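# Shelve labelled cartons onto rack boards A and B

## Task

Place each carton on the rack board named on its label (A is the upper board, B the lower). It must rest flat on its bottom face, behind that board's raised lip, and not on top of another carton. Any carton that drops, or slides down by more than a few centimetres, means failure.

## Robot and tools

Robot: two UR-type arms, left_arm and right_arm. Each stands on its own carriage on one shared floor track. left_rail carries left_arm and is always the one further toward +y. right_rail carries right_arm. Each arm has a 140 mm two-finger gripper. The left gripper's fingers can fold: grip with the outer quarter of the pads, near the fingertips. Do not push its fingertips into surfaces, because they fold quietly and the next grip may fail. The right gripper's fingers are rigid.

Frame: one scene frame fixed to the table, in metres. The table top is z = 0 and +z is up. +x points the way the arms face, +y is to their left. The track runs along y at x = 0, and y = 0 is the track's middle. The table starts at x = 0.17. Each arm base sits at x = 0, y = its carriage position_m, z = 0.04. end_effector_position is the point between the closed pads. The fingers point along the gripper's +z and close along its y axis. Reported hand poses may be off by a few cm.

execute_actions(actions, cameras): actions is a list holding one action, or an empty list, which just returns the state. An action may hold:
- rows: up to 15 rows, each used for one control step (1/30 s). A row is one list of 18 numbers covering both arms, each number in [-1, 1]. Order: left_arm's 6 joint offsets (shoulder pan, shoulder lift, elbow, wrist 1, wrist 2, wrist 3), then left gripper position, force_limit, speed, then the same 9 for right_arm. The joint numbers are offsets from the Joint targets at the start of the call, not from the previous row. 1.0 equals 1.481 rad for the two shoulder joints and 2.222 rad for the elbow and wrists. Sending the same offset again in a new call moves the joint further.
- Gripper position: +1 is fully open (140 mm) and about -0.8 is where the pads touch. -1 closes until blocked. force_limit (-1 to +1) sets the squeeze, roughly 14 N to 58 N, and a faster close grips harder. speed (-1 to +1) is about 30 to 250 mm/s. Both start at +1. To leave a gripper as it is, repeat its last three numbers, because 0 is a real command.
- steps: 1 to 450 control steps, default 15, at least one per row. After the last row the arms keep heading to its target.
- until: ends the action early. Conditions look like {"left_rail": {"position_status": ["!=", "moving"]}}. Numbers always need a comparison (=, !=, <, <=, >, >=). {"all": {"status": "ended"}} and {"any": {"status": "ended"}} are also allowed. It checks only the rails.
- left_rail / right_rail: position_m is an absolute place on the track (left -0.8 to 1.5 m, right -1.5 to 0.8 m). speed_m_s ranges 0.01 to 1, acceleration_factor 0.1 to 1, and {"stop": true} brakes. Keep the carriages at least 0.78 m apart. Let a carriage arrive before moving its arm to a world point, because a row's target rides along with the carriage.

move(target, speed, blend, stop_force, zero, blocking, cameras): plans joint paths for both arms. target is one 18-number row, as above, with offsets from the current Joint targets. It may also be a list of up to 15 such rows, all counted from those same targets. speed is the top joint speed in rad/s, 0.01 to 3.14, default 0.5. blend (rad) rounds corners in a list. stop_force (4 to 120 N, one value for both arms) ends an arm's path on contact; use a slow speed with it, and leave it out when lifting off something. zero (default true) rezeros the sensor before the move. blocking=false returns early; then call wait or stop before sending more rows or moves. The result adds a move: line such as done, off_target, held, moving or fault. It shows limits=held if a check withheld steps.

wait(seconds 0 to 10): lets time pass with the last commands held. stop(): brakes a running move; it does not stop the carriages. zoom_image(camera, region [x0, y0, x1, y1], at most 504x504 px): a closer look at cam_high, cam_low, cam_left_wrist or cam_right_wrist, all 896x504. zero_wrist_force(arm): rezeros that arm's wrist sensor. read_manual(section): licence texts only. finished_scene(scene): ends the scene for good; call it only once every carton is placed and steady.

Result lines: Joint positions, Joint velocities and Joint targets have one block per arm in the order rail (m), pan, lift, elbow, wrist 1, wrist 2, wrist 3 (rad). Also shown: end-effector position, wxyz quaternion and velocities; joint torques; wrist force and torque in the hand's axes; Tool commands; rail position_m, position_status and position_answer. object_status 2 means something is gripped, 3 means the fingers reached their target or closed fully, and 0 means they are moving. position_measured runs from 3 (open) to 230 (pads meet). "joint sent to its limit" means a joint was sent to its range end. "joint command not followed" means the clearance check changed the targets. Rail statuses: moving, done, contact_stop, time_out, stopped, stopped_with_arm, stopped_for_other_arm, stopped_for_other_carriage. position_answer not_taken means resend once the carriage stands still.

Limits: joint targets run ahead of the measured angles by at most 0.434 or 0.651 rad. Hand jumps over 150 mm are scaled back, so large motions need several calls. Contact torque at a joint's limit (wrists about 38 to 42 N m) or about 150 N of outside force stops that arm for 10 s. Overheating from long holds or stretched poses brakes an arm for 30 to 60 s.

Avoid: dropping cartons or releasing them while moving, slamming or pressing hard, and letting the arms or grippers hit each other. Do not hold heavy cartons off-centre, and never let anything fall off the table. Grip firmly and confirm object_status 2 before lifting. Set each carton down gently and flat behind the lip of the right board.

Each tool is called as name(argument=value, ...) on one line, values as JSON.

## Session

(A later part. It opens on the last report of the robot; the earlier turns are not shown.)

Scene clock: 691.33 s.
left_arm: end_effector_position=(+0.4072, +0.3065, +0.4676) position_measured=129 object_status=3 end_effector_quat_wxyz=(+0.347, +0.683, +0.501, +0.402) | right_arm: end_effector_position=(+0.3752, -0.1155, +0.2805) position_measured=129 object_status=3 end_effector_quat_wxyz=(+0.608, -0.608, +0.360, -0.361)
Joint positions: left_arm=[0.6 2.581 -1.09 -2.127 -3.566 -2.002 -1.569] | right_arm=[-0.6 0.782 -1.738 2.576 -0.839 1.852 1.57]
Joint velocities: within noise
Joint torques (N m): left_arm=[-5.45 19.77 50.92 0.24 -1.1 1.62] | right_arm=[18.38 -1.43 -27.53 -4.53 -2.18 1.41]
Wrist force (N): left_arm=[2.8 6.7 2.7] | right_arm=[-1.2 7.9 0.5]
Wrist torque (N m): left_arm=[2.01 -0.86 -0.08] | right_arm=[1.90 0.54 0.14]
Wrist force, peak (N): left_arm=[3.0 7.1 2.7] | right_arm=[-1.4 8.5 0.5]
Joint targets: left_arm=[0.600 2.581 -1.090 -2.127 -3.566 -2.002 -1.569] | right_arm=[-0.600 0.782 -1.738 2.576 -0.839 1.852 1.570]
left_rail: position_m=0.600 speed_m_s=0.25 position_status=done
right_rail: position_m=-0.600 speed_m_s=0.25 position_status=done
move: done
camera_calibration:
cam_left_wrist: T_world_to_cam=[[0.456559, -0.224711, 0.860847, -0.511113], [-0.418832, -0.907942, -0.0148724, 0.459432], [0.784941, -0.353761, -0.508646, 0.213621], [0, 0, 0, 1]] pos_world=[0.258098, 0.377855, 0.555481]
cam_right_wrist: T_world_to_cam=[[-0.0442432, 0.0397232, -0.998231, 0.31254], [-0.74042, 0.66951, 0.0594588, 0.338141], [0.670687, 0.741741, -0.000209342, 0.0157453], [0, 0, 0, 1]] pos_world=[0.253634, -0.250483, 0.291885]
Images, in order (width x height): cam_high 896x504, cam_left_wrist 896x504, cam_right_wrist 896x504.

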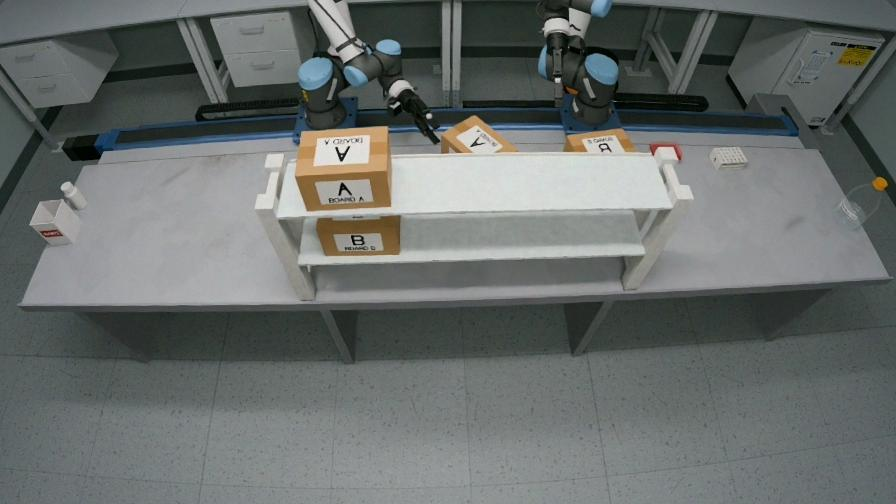

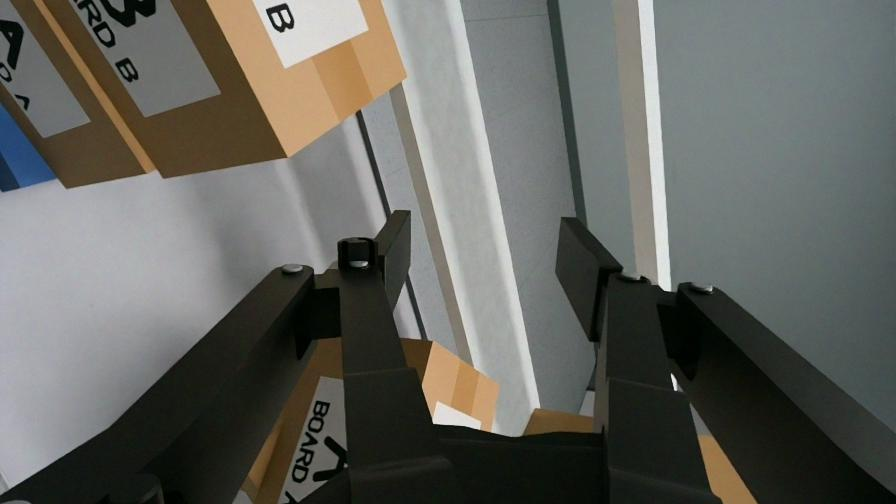

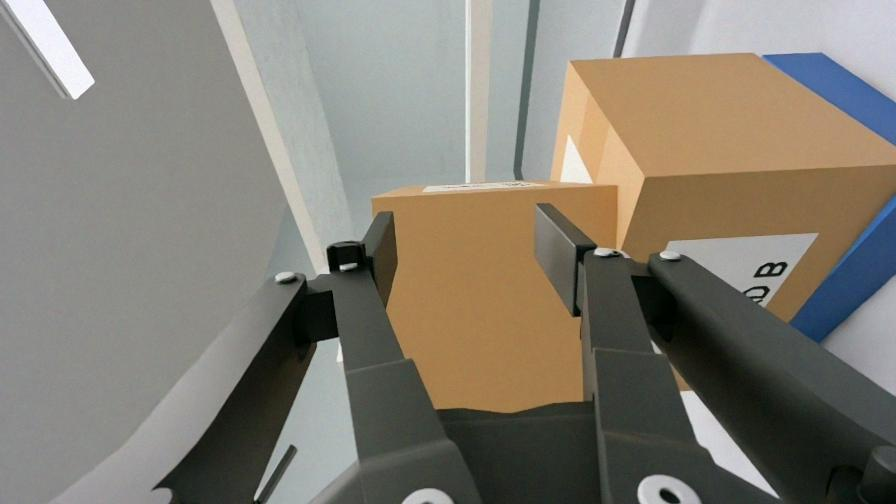

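move(target=[[0,0,0,0,0,0,0,1,-1,-0.0136,0.0768,-0.0417,-0.0091,-0.0091,0,0,1,-1],[0,0,0,0,0,0,0,1,-1,-0.0423,0.1576,-0.0892,-0.0154,-0.0282,0,0,1,-1]], speed=0.06, blend=0.05, stop_force=25, cameras=["cam_left_wrist","cam_right_wrist"])

Scene clock: 710.10 s.
left_arm: end_effector_position=(+0.4072, +0.3065, +0.4676) position_measured=129 object_status=3 end_effector_quat_wxyz=(+0.347, +0.683, +0.501, +0.402) | right_arm: end_effector_position=(+0.4909, -0.0371, +0.2741) position_measured=129 object_status=3 end_effector_quat_wxyz=(+0.608, -0.608, +0.360, -0.361)
Joint positions: left_arm=[0.6 2.581 -1.09 -2.127 -3.566 -2.002 -1.569] | right_arm=[-0.6 0.719 -1.504 2.378 -0.873 1.79 1.57]
Joint velocities: within noise
Joint torques (N m): left_arm=[-3.13 19.84 48.64 2.22 0.08 1.64] | right_arm=[-10.66 -20.56 -38.76 -4.33 -3.73 1.1]
Wrist force (N): left_arm=[2.8 6.8 2.6] | right_arm=[2.1 6.5 -2.9]
Wrist torque (N m): left_arm=[2.05 -0.86 -0.08] | right_arm=[1.89 0.62 0.09]
Wrist force, peak (N): left_arm=[3.1 7.1 2.7] | right_arm=[-1.3 8.4 0.9]
Joint targets: left_arm=[0.600 2.581 -1.090 -2.127 -3.566 -2.002 -1.569] | right_arm=[-0.600 0.719 -1.504 2.378 -0.873 1.790 1.570]
left_rail: position_m=0.600 speed_m_s=0.25 position_status=done
right_rail: position_m=-0.600 speed_m_s=0.25 position_status=done
move: done
camera_calibration:
cam_left_wrist: T_world_to_cam=[[0.456559, -0.224711, 0.860847, -0.511113], [-0.418832, -0.907942, -0.0148724, 0.459432], [0.784941, -0.353761, -0.508646, 0.213621], [0, 0, 0, 1]] pos_world=[0.258098, 0.377855, 0.555481]
cam_right_wrist: T_world_to_cam=[[-0.0450576, 0.0389806, -0.998224, 0.308525], [-0.740371, 0.669554, 0.0595648, 0.371646], [0.670686, 0.74174, -0.00130845, -0.119695], [0, 0, 0, 1]] pos_world=[0.369336, -0.172081, 0.285683]
Images, in order (width x height): cam_left_wrist 896x504, cam_right_wrist 896x504.

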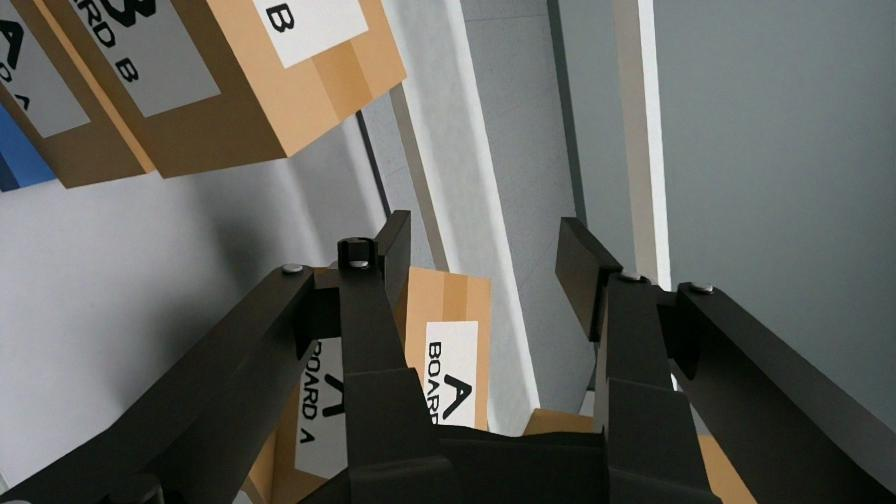

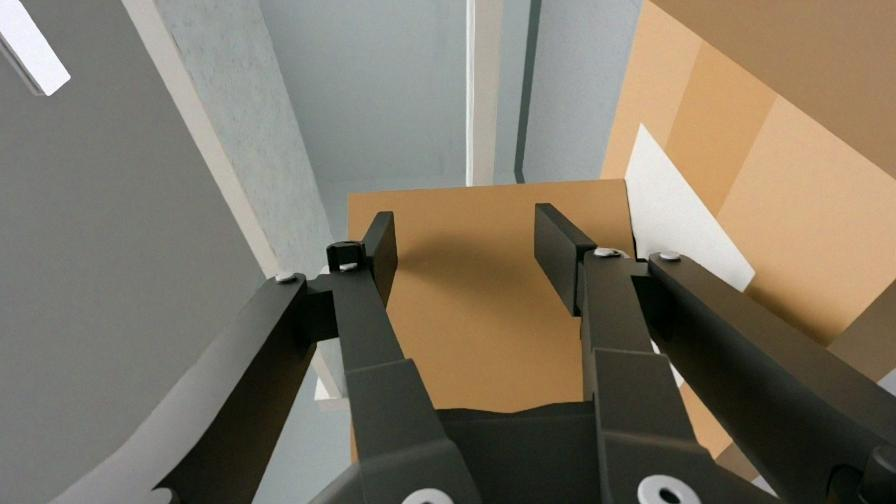

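move(target=[[0.23,0.0404,-0.0764,0.2744,0.2076,0,0,1,-1,0.0287,-0.0808,0.0475,0.0063,0.0191,0,0,1,-1],[0.23,-0.0206,-0.1576,0.3962,0.2076,0,0,1,-1,0.0287,-0.0808,0.0475,0.0063,0.0191,0,0,1,-1],[0.23,-0.1632,-0.2245,0.5582,0.2076,0,0,1,-1,0.0287,-0.0808,0.0475,0.0063,0.0191,0,0,1,-1]], speed=0.3, stop_force=12, cameras=["cam_left_wrist","cam_right_wrist","cam_low"])

Scene clock: 768.23 s.
left_arm: end_effector_position=(+0.5327, +0.2917, +0.2800) position_measured=129 object_status=3 end_effector_quat_wxyz=(+0.558, +0.559, +0.433, +0.434) | right_arm: end_effector_position=(+0.4252, -0.0756, +0.2799) position_measured=129 object_status=3 end_effector_quat_wxyz=(+0.608, -0.608, +0.360, -0.361)
Joint positions: left_arm=[0.6 2.921 -1.332 -2.625 -2.326 -1.54 -1.569] | right_arm=[-0.6 0.762 -1.624 2.483 -0.859 1.832 1.57]
Joint velocities: within noise
Joint torques (N m): left_arm=[8.49 0.21 27.26 5.58 1.05 1.64] | right_arm=[17.02 -47.17 -32.69 -1.16 0.99 1.38]
Wrist force (N): left_arm=[3.1 6.2 3.5] | right_arm=[-0.7 8.1 0.6]
Wrist torque (N m): left_arm=[2.03 -0.85 -0.13] | right_arm=[1.94 0.42 0.15]
Wrist force, peak (N): left_arm=[3.1 8.3 2.9] | right_arm=[-1.1 8.4 1.0]
Joint targets: left_arm=[0.600 2.921 -1.332 -2.625 -2.326 -1.540 -1.569] | right_arm=[-0.600 0.762 -1.624 2.483 -0.859 1.832 1.570]
left_rail: position_m=0.600 speed_m_s=0.25 position_status=done
right_rail: position_m=-0.600 speed_m_s=0.25 position_status=done
move: done
camera_calibration:
cam_left_wrist: T_world_to_cam=[[0.0577197, 0.0207782, 0.998117, -0.307789], [-0.531597, -0.845617, 0.048345, 0.519913], [0.845029, -0.533386, -0.0377631, -0.0970984], [0, 0, 0, 1]] pos_world=[0.376201, 0.394252, 0.278407]
cam_right_wrist: T_world_to_cam=[[-0.0449219, 0.039127, -0.998224, 0.312849], [-0.740379, 0.669545, 0.0595623, 0.348505], [0.670687, 0.74174, -0.00110846, -0.0470504], [0, 0, 0, 1]] pos_world=[0.303635, -0.210681, 0.291483]
Images, in order (width x height): cam_low 896x504, cam_left_wrist 896x504, cam_right_wrist 896x504.

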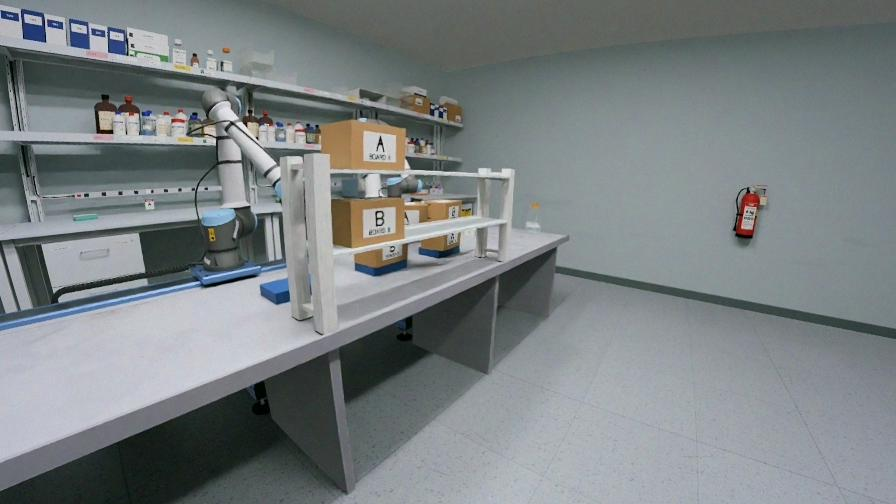

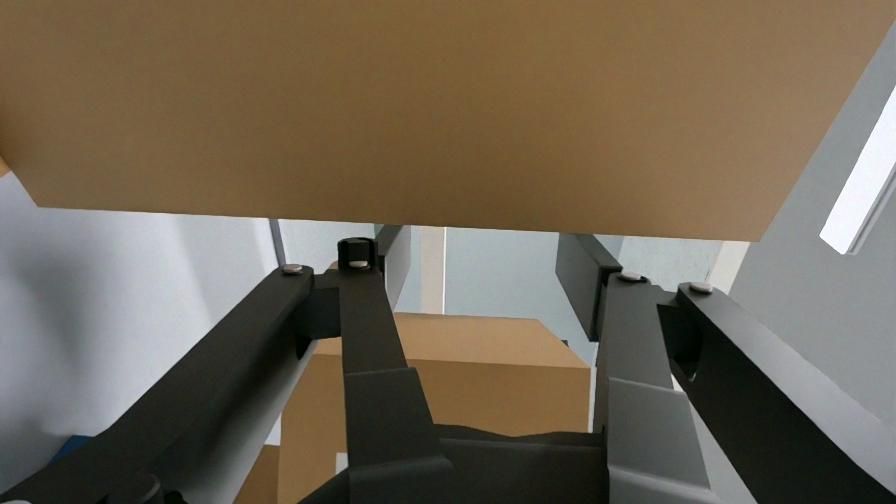

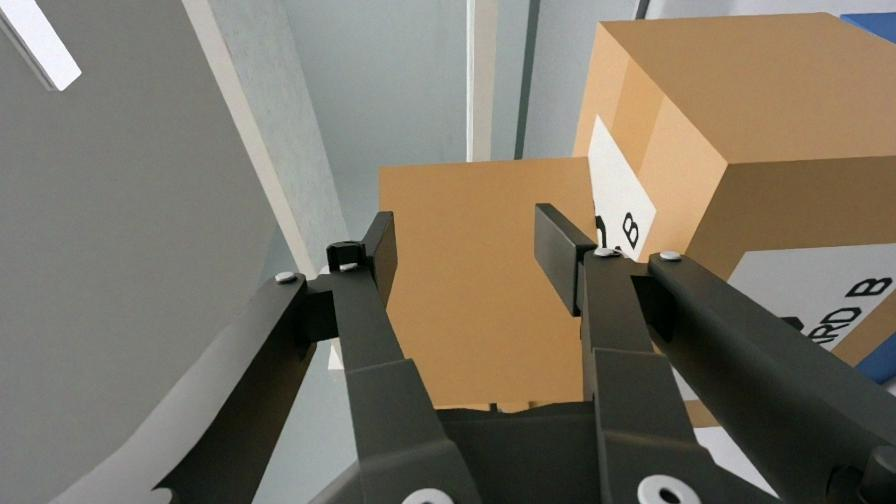

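move(target=[[-0.1858,-0.0621,0.0288,0.0126,-0.1238,0,0,1,-1,0,0,0,0,0,0,0,1,-1],[-0.3406,-0.1300,0.0669,0.0197,-0.2270,0,0,1,-1,0,0,0,0,0,0,0,1,-1]], speed=0.1, blend=0.05, stop_force=25, cameras=["cam_left_wrist","cam_right_wrist"])

Scene clock: 777.93 s.
left_arm: end_effector_position=(+0.4854, +0.1804, +0.2806) position_measured=129 object_status=3 end_effector_quat_wxyz=(+0.558, +0.559, +0.433, +0.434) | right_arm: end_effector_position=(+0.4251, -0.0756, +0.2799) position_measured=129 object_status=3 end_effector_quat_wxyz=(+0.608, -0.608, +0.360, -0.361)
Joint positions: left_arm=[0.6 2.496 -1.49 -2.506 -2.287 -1.966 -1.569] | right_arm=[-0.6 0.762 -1.624 2.483 -0.859 1.832 1.57]
Joint velocities: within noise
Joint torques (N m): left_arm=[-1.74 40.35 27.76 0.9 9.13 1.5] | right_arm=[11.6 -31.05 -47.22 -4.1 -9.03 1.33]
Wrist force (N): left_arm=[21.6 7.1 5.8] | right_arm=[16.5 5.1 -15.9]
Wrist torque (N m): left_arm=[1.99 -0.50 -0.51] | right_arm=[2.20 0.82 0.32]
Wrist force, peak (N): left_arm=[38.8 10.5 1.6] | right_arm=[24.3 3.6 -21.7]
Joint targets: left_arm=[0.600 2.496 -1.490 -2.506 -2.287 -1.966 -1.569] | right_arm=[-0.600 0.762 -1.624 2.483 -0.859 1.832 1.570]
left_rail: position_m=0.600 speed_m_s=0.25 position_status=done
right_rail: position_m=-0.600 speed_m_s=0.25 position_status=done
move: contact (left_arm); path passed 1 of 2 targets; left_arm: the shoulder pan is farthest, 0.079 rad from its target
camera_calibration:
cam_left_wrist: T_world_to_cam=[[0.0578571, 0.0208133, 0.998108, -0.303498], [-0.531516, -0.845662, 0.0484446, 0.400577], [0.84507, -0.533313, -0.037865, -0.116475], [0, 0, 0, 1]] pos_world=[0.328902, 0.282952, 0.279108]
cam_right_wrist: T_world_to_cam=[[-0.0449219, 0.039127, -0.998224, 0.312849], [-0.740379, 0.669545, 0.0595623, 0.348505], [0.670687, 0.74174, -0.00110846, -0.0470504], [0, 0, 0, 1]] pos_world=[0.303635, -0.210681, 0.291483]
Images, in order (width x height): cam_left_wrist 896x504, cam_right_wrist 896x504.

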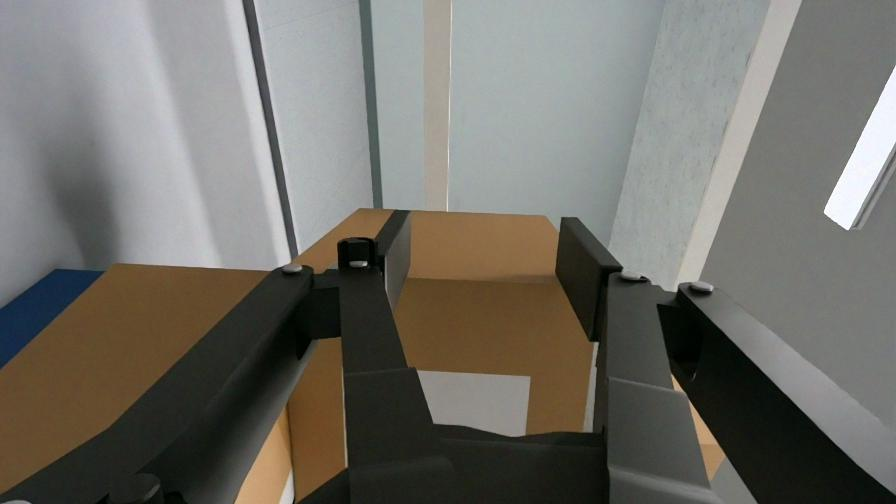

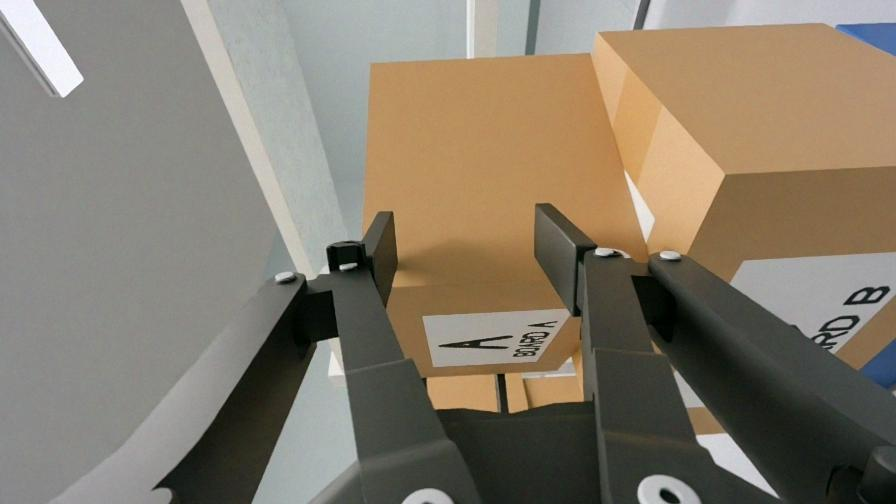

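move(target=[[0.1435,0.0533,-0.0270,-0.0090,0.0959,0,0,1,-1,0.0135,-0.0770,0.0419,0.0090,0.0090,0,0,1,-1],[0.0574,0.2701,0.1706,-0.5756,-0.0162,0,0,1,-1,-0.1357,-0.2883,-0.1602,0.5774,0.0450,0,0,1,-1]], speed=0.3, cameras=["cam_left_wrist","cam_right_wrist"])

Scene clock: 793.27 s.
left_arm: end_effector_position=(+0.4071, +0.3069, +0.4676) position_measured=129 object_status=3 end_effector_quat_wxyz=(+0.347, +0.683, +0.502, +0.402) | right_arm: end_effector_position=(+0.4025, -0.2839, +0.4626) position_measured=129 object_status=3 end_effector_quat_wxyz=(-0.364, +0.696, -0.489, +0.378)
Joint positions: left_arm=[0.6 2.581 -1.09 -2.127 -3.566 -2.002 -1.569] | right_arm=[-0.6 0.561 -2.051 2.127 0.423 1.932 1.57]
Joint velocities: within noise
Joint torques (N m): left_arm=[-8.68 21.4 51.89 -1.6 -2.91 1.26] | right_arm=[-11.27 -23.09 -52.32 1.93 2.18 1.34]
Wrist force (N): left_arm=[3.5 3.8 2.6] | right_arm=[-1.3 8.1 1.2]
Wrist torque (N m): left_arm=[1.36 -1.02 -0.08] | right_arm=[1.83 0.40 0.09]
Wrist force, peak (N): left_arm=[22.4 6.6 6.2] | right_arm=[16.9 5.5 -16.4]
Joint targets: left_arm=[0.600 2.581 -1.090 -2.127 -3.566 -2.002 -1.569] | right_arm=[-0.600 0.561 -2.051 2.127 0.424 1.932 1.570]
left_rail: position_m=0.600 speed_m_s=0.25 position_status=done
right_rail: position_m=-0.600 speed_m_s=0.25 position_status=done
move: done
camera_calibration:
cam_left_wrist: T_world_to_cam=[[0.456671, -0.224606, 0.860816, -0.510988], [-0.418379, -0.908149, -0.0150022, 0.459603], [0.785118, -0.353296, -0.508696, 0.213525], [0, 0, 0, 1]] pos_world=[0.257999, 0.378054, 0.55538]
cam_right_wrist: T_world_to_cam=[[-0.436599, -0.203788, -0.876271, 0.534676], [-0.487137, 0.872417, 0.0398223, 0.425061], [0.756359, 0.444251, -0.48017, 0.22557], [0, 0, 0, 1]] pos_world=[0.269891, -0.362079, 0.559906]
Images, in order (width x height): cam_left_wrist 896x504, cam_right_wrist 896x504.

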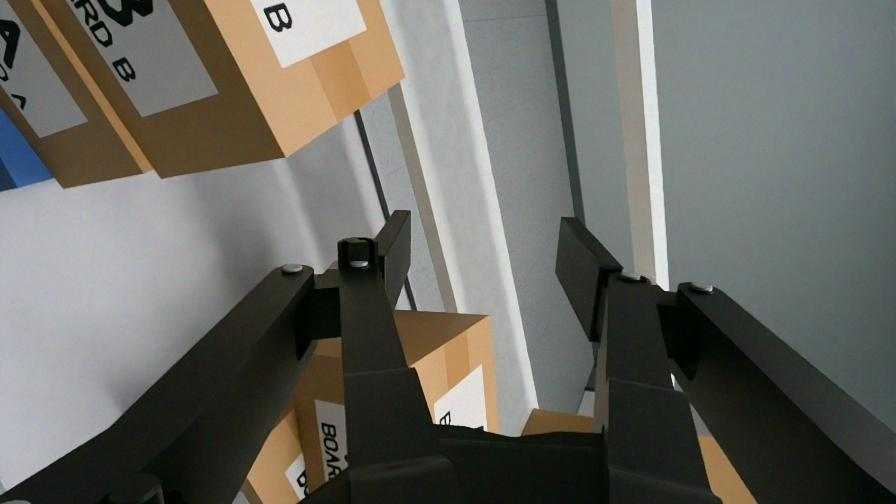

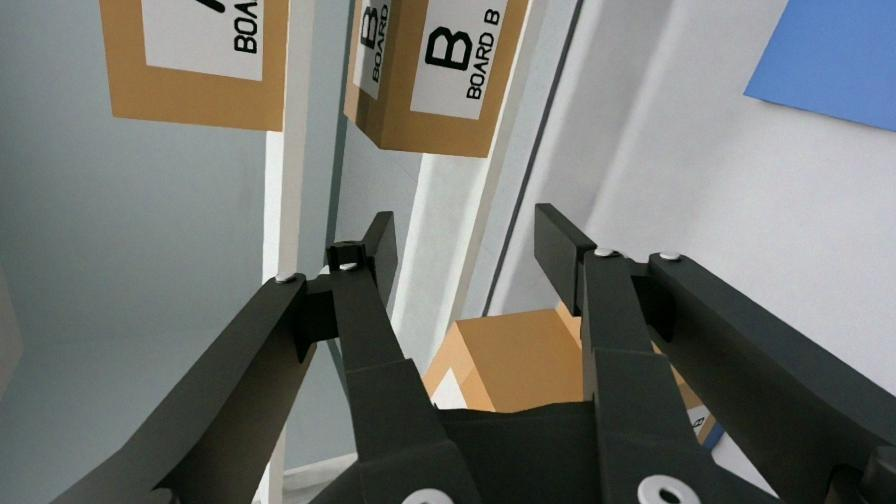

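move(target=[[0.0277,-0.0171,-0.0581,0.2945,0.0725,0,0,1,-1,0,0,0,0,0,0,0,1,-1],[0.0277,-0.0831,-0.1357,0.4160,0.0725,0,0,1,-1,0,0,0,0,0,0,0,1,-1],[0.0277,-0.2212,-0.1977,0.5701,0.0725,0,0,1,-1,0,0,0,0,0,0,0,1,-1],[-0.1514,-0.3232,-0.1401,0.5805,-0.0468,0,0,1,-1,0,0,0,0,0,0,0,1,-1]], speed=[0.4,0.4,0.3,0.1], stop_force=30, cameras=["cam_left_wrist","cam_right_wrist"])

Scene clock: 825.63 s.
left_arm: end_effector_position=(+0.4682, +0.1316, +0.2786) position_measured=129 object_status=3 end_effector_quat_wxyz=(+0.558, +0.559, +0.433, +0.434) | right_arm: end_effector_position=(+0.4025, -0.2839, +0.4627) position_measured=129 object_status=3 end_effector_quat_wxyz=(-0.364, +0.696, -0.489, +0.378)
Joint positions: left_arm=[0.6 2.357 -1.568 -2.438 -2.276 -2.106 -1.569] | right_arm=[-0.6 0.561 -2.051 2.127 0.424 1.932 1.57]
Joint velocities: within noise
Joint torques (N m): left_arm=[-10.07 16.58 39.34 4.67 -0.62 1.23] | right_arm=[-6.92 -21.16 -42.34 1.89 0.28 1.08]
Wrist force (N): left_arm=[7.7 4.7 0.9] | right_arm=[-1.3 8.0 1.3]
Wrist torque (N m): left_arm=[1.20 -0.87 -0.26] | right_arm=[1.81 0.38 0.09]
Wrist force, peak (N): left_arm=[10.2 4.1 1.6] | right_arm=[-1.1 8.4 1.4]
Joint targets: left_arm=[0.600 2.357 -1.568 -2.438 -2.276 -2.106 -1.569] | right_arm=[-0.600 0.561 -2.051 2.127 0.424 1.932 1.570]
left_rail: position_m=0.600 speed_m_s=0.25 position_status=done
right_rail: position_m=-0.600 speed_m_s=0.25 position_status=done
move: done
camera_calibration:
cam_left_wrist: T_world_to_cam=[[0.0578412, 0.0208546, 0.998108, -0.299388], [-0.530906, -0.846045, 0.0484438, 0.350028], [0.845455, -0.532703, -0.0378644, -0.128277], [0, 0, 0, 1]] pos_world=[0.311601, 0.23405, 0.277008]
cam_right_wrist: T_world_to_cam=[[-0.436599, -0.203788, -0.876271, 0.534676], [-0.487137, 0.872417, 0.0398223, 0.425061], [0.756359, 0.444251, -0.48017, 0.22557], [0, 0, 0, 1]] pos_world=[0.269891, -0.362079, 0.559906]
Images, in order (width x height): cam_left_wrist 896x504, cam_right_wrist 896x504.

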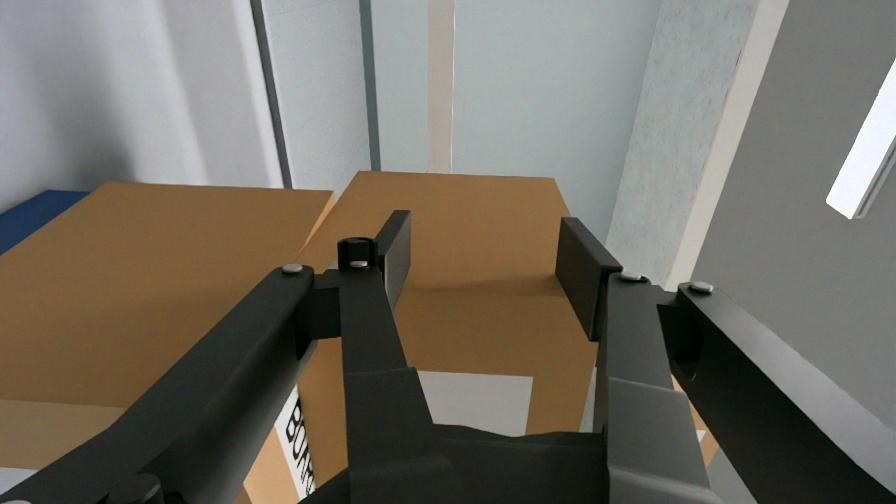

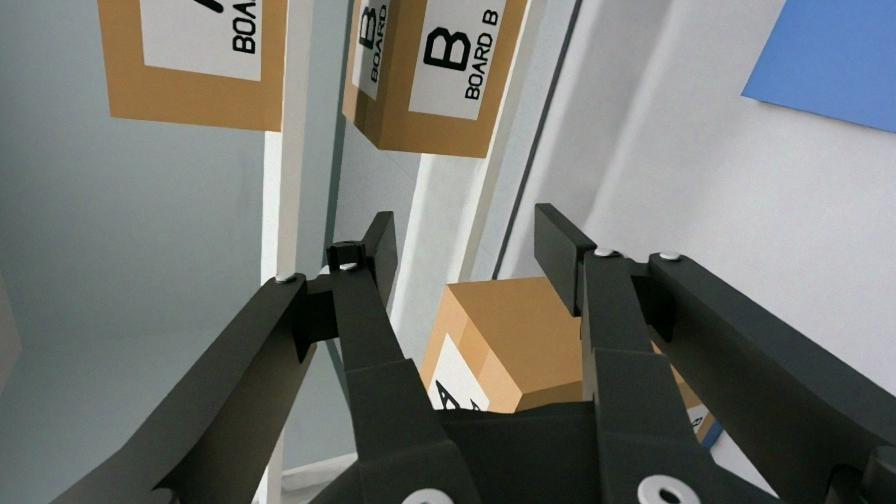

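move(target=[[0.0679,0.0596,-0.0354,-0.0049,0.0453,0,0,1,-1,0.0766,0.1479,0.0047,-0.3283,0.0869,0,0,1,-1],[0.1576,0.0120,-0.0066,-0.0019,0.0929,0,0,1,-1,0.0766,0.2175,0.0742,-0.4442,0.0869,0,0,1,-1],[0.1576,0.0120,-0.0066,-0.0019,0.0929,0,0,1,-1,0.0766,0.3402,0.1266,-0.5784,0.0869,0,0,1,-1]], speed=0.3, stop_force=18, cameras=["cam_left_wrist","cam_right_wrist"])

Scene clock: 848.20 s.
left_arm: end_effector_position=(+0.5472, +0.1880, +0.2793) position_measured=129 object_status=3 end_effector_quat_wxyz=(+0.552, +0.553, +0.441, +0.442) | right_arm: end_effector_position=(+0.5316, -0.1819, +0.2797) position_measured=129 object_status=3 end_effector_quat_wxyz=(+0.529, -0.529, +0.469, -0.470)
Joint positions: left_arm=[0.6 2.59 -1.551 -2.453 -2.281 -1.899 -1.569] | right_arm=[-0.6 0.674 -1.547 2.409 -0.862 2.125 1.57]
Joint velocities: within noise
Joint torques (N m): left_arm=[10.01 17.76 35.79 4.71 1.24 1.11] | right_arm=[12.91 -18.87 -26.74 -4.01 0.63 1.24]
Wrist force (N): left_arm=[3.5 3.0 3.4] | right_arm=[-2.0 8.1 1.0]
Wrist torque (N m): left_arm=[1.31 -0.96 -0.11] | right_arm=[1.94 0.69 0.16]
Wrist force, peak (N): left_arm=[8.2 4.6 1.0] | right_arm=[-1.4 9.6 0.7]
Joint targets: left_arm=[0.600 2.590 -1.551 -2.453 -2.281 -1.899 -1.569] | right_arm=[-0.600 0.674 -1.547 2.409 -0.862 2.125 1.570]
left_rail: position_m=0.600 speed_m_s=0.25 position_status=done
right_rail: position_m=-0.600 speed_m_s=0.25 position_status=done
move: done
camera_calibration:
cam_left_wrist: T_world_to_cam=[[0.0581521, 0.0217646, 0.99807, -0.306165], [-0.507836, -0.860096, 0.0483447, 0.429725], [0.859489, -0.509667, -0.0389636, -0.176791], [0, 0, 0, 1]] pos_world=[0.387983, 0.286164, 0.277911]
cam_right_wrist: T_world_to_cam=[[-0.0271734, 0.0530167, -0.998224, 0.314682], [-0.438675, 0.89667, 0.0595645, 0.37943], [0.898235, 0.439514, -0.00110851, -0.215463], [0, 0, 0, 1]] pos_world=[0.368534, -0.262207, 0.291283]
Images, in order (width x height): cam_left_wrist 896x504, cam_right_wrist 896x504.

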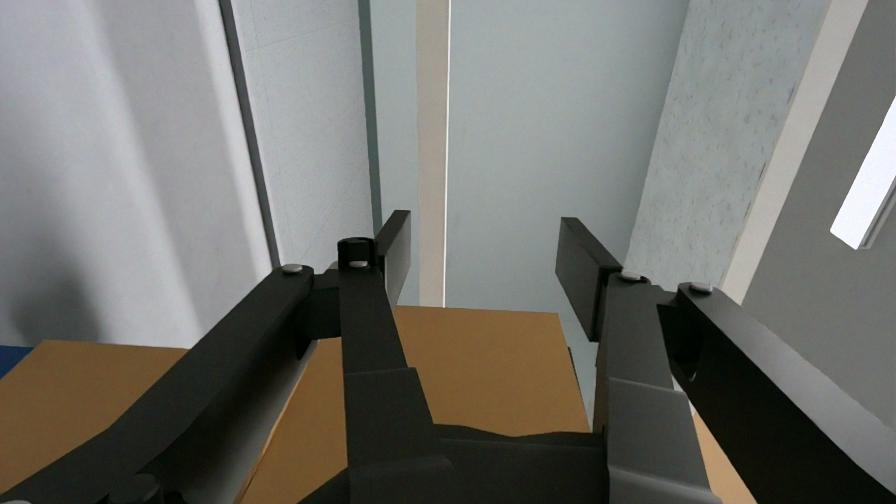

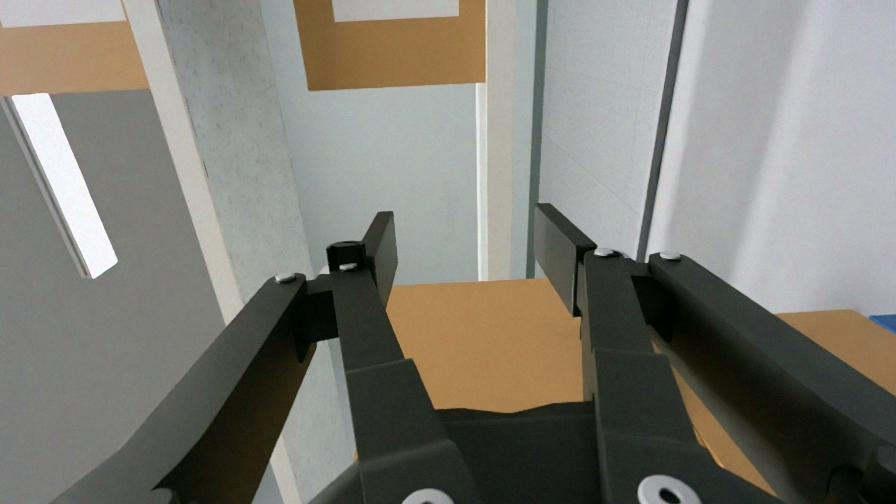

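move(target=[-0.1194,-0.0827,0.0590,-0.0039,-0.0796,0,0,1,-1,0.0942,0.0854,-0.0649,0.0080,0.0628,0,0,1,-1], speed=0.05, stop_force=7, cameras=[])

Scene clock: 860.27 s.
left_arm: end_effector_position=(+0.5472, +0.1313, +0.2803) position_measured=129 object_status=3 end_effector_quat_wxyz=(+0.552, +0.553, +0.441, +0.442) | right_arm: end_effector_position=(+0.5365, -0.1253, +0.2807) position_measured=129 object_status=3 end_effector_quat_wxyz=(+0.529, -0.529, +0.469, -0.470)
Joint positions: left_arm=[0.6 2.47 -1.634 -2.364 -2.286 -2.02 -1.569] | right_arm=[-0.6 0.769 -1.461 2.311 -0.85 2.22 1.57]
Joint velocities: within noise
Joint torques (N m): left_arm=[6.43 51.43 27.22 5.12 2.81 0.87] | right_arm=[-8.88 -61.2 -27.19 -3.16 -3 1.35]
Wrist force (N): left_arm=[10.4 4.0 1.8] | right_arm=[4.2 5.4 0.6]
Wrist torque (N m): left_arm=[1.23 -0.81 -0.32] | right_arm=[1.97 0.86 0.33]
Wrist force, peak (N): left_arm=[25.0 6.2 -2.2] | right_arm=[17.9 2.8 -3.0]
Joint targets: left_arm=[0.600 2.470 -1.634 -2.364 -2.286 -2.020 -1.569] | right_arm=[-0.600 0.769 -1.461 2.311 -0.850 2.220 1.570]
left_rail: position_m=0.600 speed_m_s=0.25 position_status=done
right_rail: position_m=-0.600 speed_m_s=0.25 position_status=done
move: contact (left_arm, right_arm); left_arm: the shoulder pan is farthest, 0.057 rad from its target; right_arm: the elbow is farthest, 0.046 rad from its target
No camera images: "cameras" was empty.

move(target=[-0.0267,-0.0209,0.0149,-0.0006,-0.0178,0,0,1,-1,0.0213,0.0213,-0.0162,0.0021,0.0142,0,0,1,-1], speed=0.02, stop_force=42, cameras=["cam_low"])

Scene clock: 870.40 s.
left_arm: end_effector_position=(+0.5472, +0.1292, +0.2803) position_measured=129 object_status=3 end_effector_quat_wxyz=(+0.552, +0.553, +0.441, +0.442) | right_arm: end_effector_position=(+0.5367, -0.1230, +0.2807) position_measured=129 object_status=3 end_effector_quat_wxyz=(+0.529, -0.529, +0.469, -0.470)
Joint positions: left_arm=[0.6 2.466 -1.637 -2.36 -2.287 -2.025 -1.569] | right_arm=[-0.6 0.772 -1.458 2.307 -0.849 2.224 1.57]
Joint velocities: within noise
Joint torques (N m): left_arm=[-18.34 46.78 37.2 6.72 21.56 0.82] | right_arm=[15.43 -51.17 -41.01 -4.89 -21.98 1.07]
Wrist force (N): left_arm=[51.2 8.7 -6.3] | right_arm=[45.7 -3.5 -9.8]
Wrist torque (N m): left_arm=[0.96 -0.08 -0.64] | right_arm=[2.07 1.93 0.59]
Wrist force, peak (N): left_arm=[59.2 9.4 -7.7] | right_arm=[52.8 -3.3 -11.2]
Joint targets: left_arm=[0.600 2.466 -1.637 -2.360 -2.287 -2.025 -1.569] | right_arm=[-0.600 0.772 -1.458 2.307 -0.849 2.224 1.570]
left_rail: position_m=0.600 speed_m_s=0.25 position_status=done
right_rail: position_m=-0.600 speed_m_s=0.25 position_status=done
move: contact (left_arm, right_arm); left_arm: the shoulder pan is farthest, 0.035 rad from its target; right_arm: the elbow is farthest, 0.032 rad from its target
Images, in order (width x height): cam_low 896x504.

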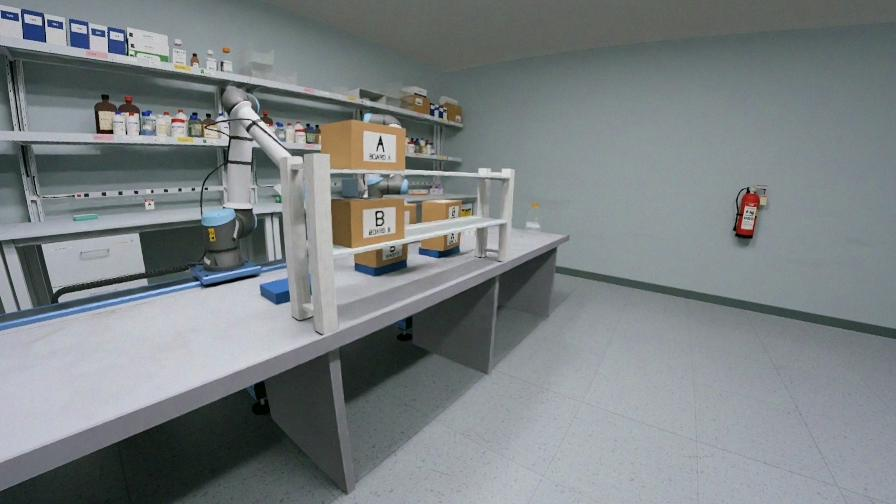

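move(target=[[-0.0009,0.0525,0.0188,-0.0534,-0.0006,0,0,1,-1,0.0011,-0.0500,-0.0180,0.0514,0.0008,0,0,1,-1],[-0.0009,0.0986,0.0405,-0.1059,-0.0006,0,0,1,-1,0.0011,-0.0943,-0.0388,0.1017,0.0008,0,0,1,-1],[-0.0009,0.1362,0.0655,-0.1559,-0.0006,0,0,1,-1,0.0011,-0.1310,-0.0629,0.1502,0.0008,0,0,1,-1],[-0.0009,0.1658,0.0933,-0.2035,-0.0006,0,0,1,-1,0.0011,-0.1601,-0.0899,0.1966,0.0008,0,0,1,-1],[-0.0009,0.1881,0.1237,-0.2487,-0.0006,0,0,1,-1,0.0011,-0.1823,-0.1195,0.2410,0.0008,0,0,1,-1],[-0.0009,0.2050,0.1600,-0.2963,-0.0006,0,0,1,-1,0.0011,-0.1996,-0.1550,0.2881,0.0008,0,0,1,-1],[-0.0009,0.2145,0.1991,-0.3417,-0.0006,0,0,1,-1,0.0011,-0.2098,-0.1935,0.3333,0.0008,0,0,1,-1]], speed=0.1, blend=0.03, cameras=["cam_high"])

Scene clock: 917.57 s.
left_arm: end_effector_position=(+0.5478, +0.1281, +0.6396) position_measured=129 object_status=3 end_effector_quat_wxyz=(+0.552, +0.553, +0.441, +0.442) | right_arm: end_effector_position=(+0.5368, -0.1220, +0.6399) position_measured=129 object_status=3 end_effector_quat_wxyz=(+0.529, -0.529, +0.469, -0.470)
Joint positions: left_arm=[0.6 2.464 -1.32 -1.918 -3.046 -2.026 -1.569] | right_arm=[-0.6 0.774 -1.768 1.877 -0.109 2.226 1.57]
Joint velocities: within noise
Joint torques (N m): left_arm=[-56.63 25.89 68.27 6.35 36.89 0.67] | right_arm=[47.14 -29.09 -72.2 -6.38 -35.55 1.29]
Wrist force (N): left_arm=[89.2 -3.1 -11.6] | right_arm=[80.3 16.3 -11.4]
Wrist torque (N m): left_arm=[1.62 0.56 -0.70] | right_arm=[2.13 3.00 0.28]
Wrist force, peak (N): left_arm=[100.0 -3.9 -12.8] | right_arm=[90.8 16.2 -12.9]
Joint targets: left_arm=[0.600 2.464 -1.320 -1.918 -3.046 -2.026 -1.569] | right_arm=[-0.600 0.774 -1.768 1.877 -0.108 2.226 1.570]
left_rail: position_m=0.600 speed_m_s=0.25 position_status=done
right_rail: position_m=-0.600 speed_m_s=0.25 position_status=done
move: done
Images, in order (width x height): cam_high 896x504.

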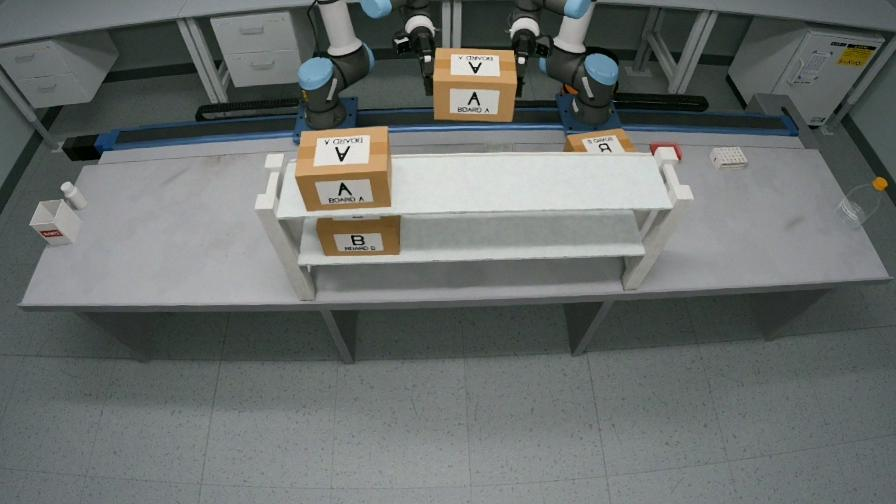

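move(target=[[0.0364,-0.0294,0.0148,0.0048,0.0207,0,0,1,-1,-0.0489,0.0203,-0.0108,-0.0027,-0.0362,0,0,1,-1],[0.0673,-0.0628,0.0327,0.0092,0.0376,0,0,1,-1,-0.0930,0.0452,-0.0248,-0.0053,-0.0692,0,0,1,-1],[0.0942,-0.0979,0.0527,0.0125,0.0520,0,0,1,-1,-0.1322,0.0733,-0.0413,-0.0075,-0.0989,0,0,1,-1],[0.1175,-0.1344,0.0750,0.0146,0.0639,0,0,1,-1,-0.1668,0.1041,-0.0604,-0.0090,-0.1256,0,0,1,-1],[0.1373,-0.1712,0.0988,0.0153,0.0735,0,0,1,-1,-0.1970,0.1367,-0.0816,-0.0095,-0.1493,0,0,1,-1],[0.1571,-0.2088,0.1248,0.0144,0.0840,0,0,1,-1,-0.2224,0.1727,-0.1065,-0.0086,-0.1689,0,0,1,-1]], speed=0.07, blend=0.02, cameras=["cam_high"])

move(target=[0,-0.0161,-0.0487,0.0594,0,0,0,1,-1,0,0.0161,0.0487,-0.0594,0,0,0,1,-1], speed=0.04, stop_force=8, cameras=[])

Scene clock: 958.60 s.
left_arm: end_effector_position=(+0.8042, +0.1240, +0.6397) position_measured=129 object_status=3 end_effector_quat_wxyz=(+0.542, +0.542, +0.454, +0.454) | right_arm: end_effector_position=(+0.8049, -0.1278, +0.6400) position_measured=129 object_status=3 end_effector_quat_wxyz=(+0.539, -0.540, +0.457, -0.458)
Joint positions: left_arm=[0.6 2.697 -1.629 -1.641 -3.014 -1.839 -1.569] | right_arm=[-0.6 0.445 -1.513 1.64 -0.128 1.851 1.57]
Joint velocities: within noise
Joint torques (N m): left_arm=[-49.75 33.79 65.89 5.22 31.83 0.49] | right_arm=[51.11 -32.64 -68.09 -4.73 -31.52 1.62]
Wrist force (N): left_arm=[74.2 -3.5 -8.7] | right_arm=[65.8 15.6 -9.4]
Wrist torque (N m): left_arm=[1.48 0.28 -0.41] | right_arm=[2.04 2.65 0.06]
Wrist force, peak (N): left_arm=[92.4 -3.3 -11.6] | right_arm=[83.3 16.2 -12.2]
Joint targets: left_arm=[0.600 2.697 -1.629 -1.640 -3.014 -1.839 -1.569] | right_arm=[-0.600 0.445 -1.513 1.640 -0.128 1.851 1.570]
left_rail: position_m=0.600 speed_m_s=0.25 position_status=done
right_rail: position_m=-0.600 speed_m_s=0.25 position_status=done
move: done
Images, in order (width x height): cam_high 896x504.

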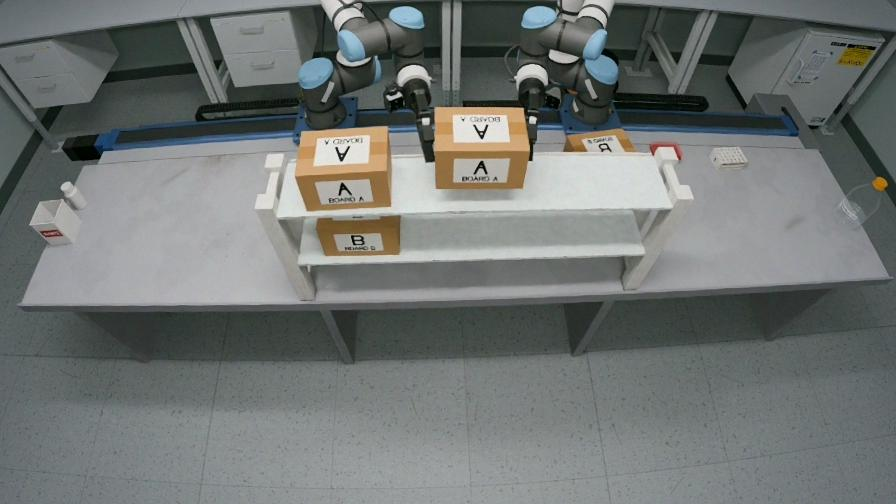

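Scene clock: 962.87 s.
left_arm: end_effector_position=(+0.8050, +0.1237, +0.5762) position_measured=129 object_status=3 end_effector_quat_wxyz=(+0.542, +0.542, +0.454, +0.455) | right_arm: end_effector_position=(+0.8057, -0.1275, +0.5763) position_measured=129 object_status=3 end_effector_quat_wxyz=(+0.539, -0.540, +0.457, -0.458)
Joint positions: left_arm=[0.6 2.697 -1.649 -1.732 -2.902 -1.839 -1.569] | right_arm=[-0.6 0.445 -1.492 1.732 -0.24 1.851 1.57]
Joint velocities: within noise
Joint torques (N m): left_arm=[-67.39 55.69 59.47 4.24 31.85 0.61] | right_arm=[76.31 -62.61 -59.81 -2.87 -32.4 1.75]
Wrist force (N): left_arm=[77.9 3.6 -8.9] | right_arm=[70.4 8.1 -10.5]
Wrist torque (N m): left_arm=[1.04 0.37 -0.35] | right_arm=[2.75 2.79 0.21]
Wrist force, peak (N): left_arm=[84.8 -3.4 -10.2] | right_arm=[76.1 15.9 -10.6]
Joint targets: left_arm=[0.600 2.697 -1.649 -1.732 -2.902 -1.839 -1.569] | right_arm=[-0.600 0.445 -1.492 1.732 -0.240 1.851 1.570]
left_rail: position_m=0.600 speed_m_s=0.25 position_status=done
right_rail: position_m=-0.600 speed_m_s=0.25 position_status=done
move: contact (left_arm, right_arm); left_arm: the wrist 1 is farthest, 0.020 rad from its target; right_arm: the wrist 1 is farthest, 0.020 rad from its target
No camera images: "cameras" was empty.

move(target=[[0.0271,0.0206,-0.0142,0.0005,0.0180,0,0,1,-1,-0.0271,-0.0206,0.0142,-0.0005,-0.0180,0,0,1,-1],[0.0271,0.0338,0.0283,-0.0508,0.0180,0,0,1,-1,-0.0271,-0.0338,-0.0283,0.0508,-0.0180,0,0,1,-1],[-0.0660,0.1652,-0.0528,-0.0573,-0.0440,0,0,1,-1,0.0660,-0.1652,0.0528,0.0573,0.0440,0,0,1,-1],[-0.0788,0.3539,-0.2499,-0.2110,-0.0734,0,0,1,-1,0.0789,-0.3539,0.2499,0.2110,0.0365,0,0,1,-1]], speed=[0.05,0.07,0.15,0.3], cameras=["cam_left_wrist","cam_right_wrist","cam_high"])

Scene clock: 983.50 s.
left_arm: end_effector_position=(+0.4070, +0.3067, +0.3675) position_measured=129 object_status=3 end_effector_quat_wxyz=(+0.347, +0.683, +0.501, +0.403) | right_arm: end_effector_position=(+0.4022, -0.2835, +0.3631) position_measured=129 object_status=3 end_effector_quat_wxyz=(-0.365, +0.696, -0.489, +0.378)
Joint positions: left_arm=[0.6 2.58 -1.125 -2.287 -3.371 -2.003 -1.569] | right_arm=[-0.6 0.561 -2.017 2.287 0.229 1.932 1.57]
Joint velocities: within noise
Joint torques (N m): left_arm=[-8.38 22.37 35.44 -1.68 -2.85 0.37] | right_arm=[17.46 -23.2 -37.09 1.71 -1.6 1.69]
Wrist force (N): left_arm=[1.5 -0.2 8.5] | right_arm=[-7.7 5.1 0.8]
Wrist torque (N m): left_arm=[0.46 -0.55 -0.11] | right_arm=[1.16 1.83 0.08]
Wrist force, peak (N): left_arm=[78.3 3.9 -9.3] | right_arm=[71.2 8.2 -10.2]
Joint targets: left_arm=[0.600 2.580 -1.125 -2.287 -3.371 -2.003 -1.569] | right_arm=[-0.600 0.561 -2.017 2.287 0.229 1.932 1.570]
left_rail: position_m=0.600 speed_m_s=0.25 position_status=done
right_rail: position_m=-0.600 speed_m_s=0.25 position_status=done
move: done
camera_calibration:
cam_left_wrist: T_world_to_cam=[[0.456508, -0.224866, 0.860834, -0.424687], [-0.418484, -0.908096, -0.0152859, 0.458012], [0.785157, -0.353267, -0.508655, 0.162573], [0, 0, 0, 1]] pos_world=[0.257898, 0.377852, 0.45528]
cam_right_wrist: T_world_to_cam=[[-0.436203, -0.203978, -0.876425, 0.447249], [-0.488113, 0.871862, 0.0400205, 0.428724], [0.755958, 0.445251, -0.479873, 0.178141], [0, 0, 0, 1]] pos_world=[0.26969, -0.361877, 0.460307]
Images, in order (width x height): cam_high 896x504, cam_left_wrist 896x504, cam_right_wrist 896x504.

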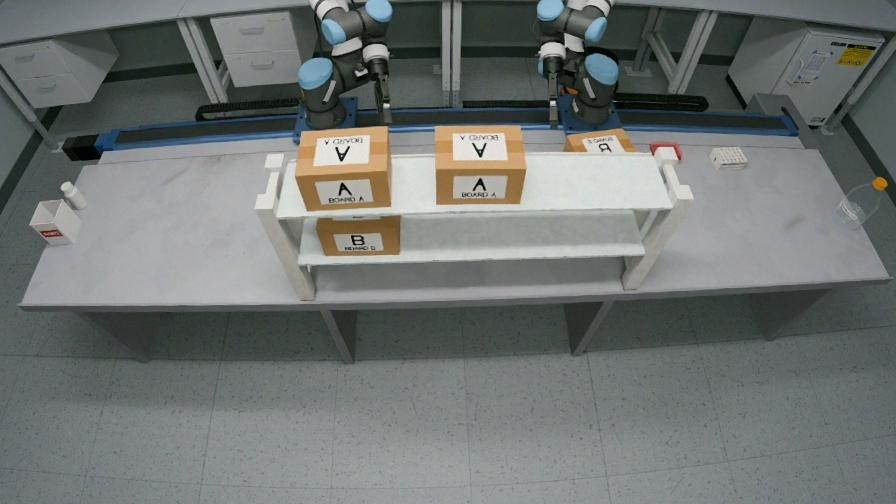

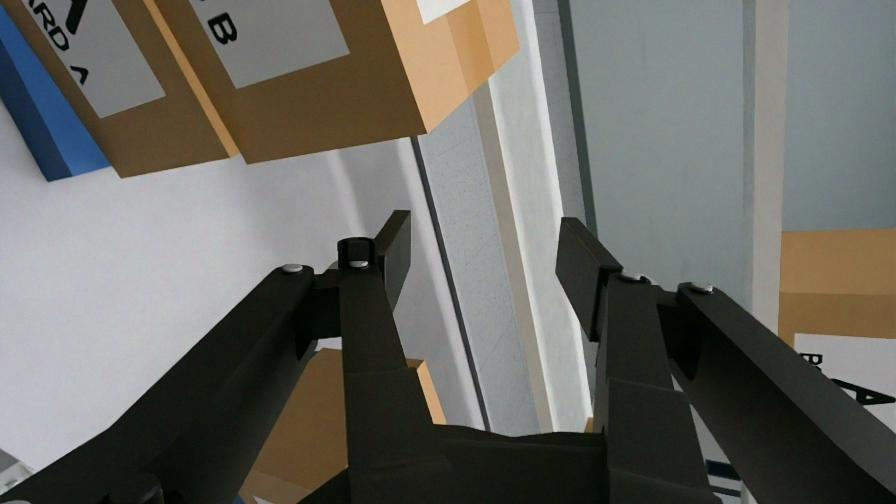

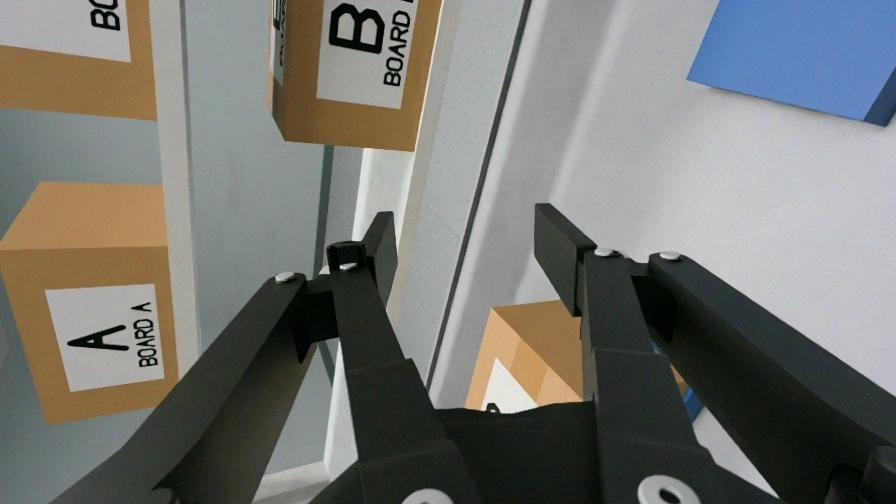

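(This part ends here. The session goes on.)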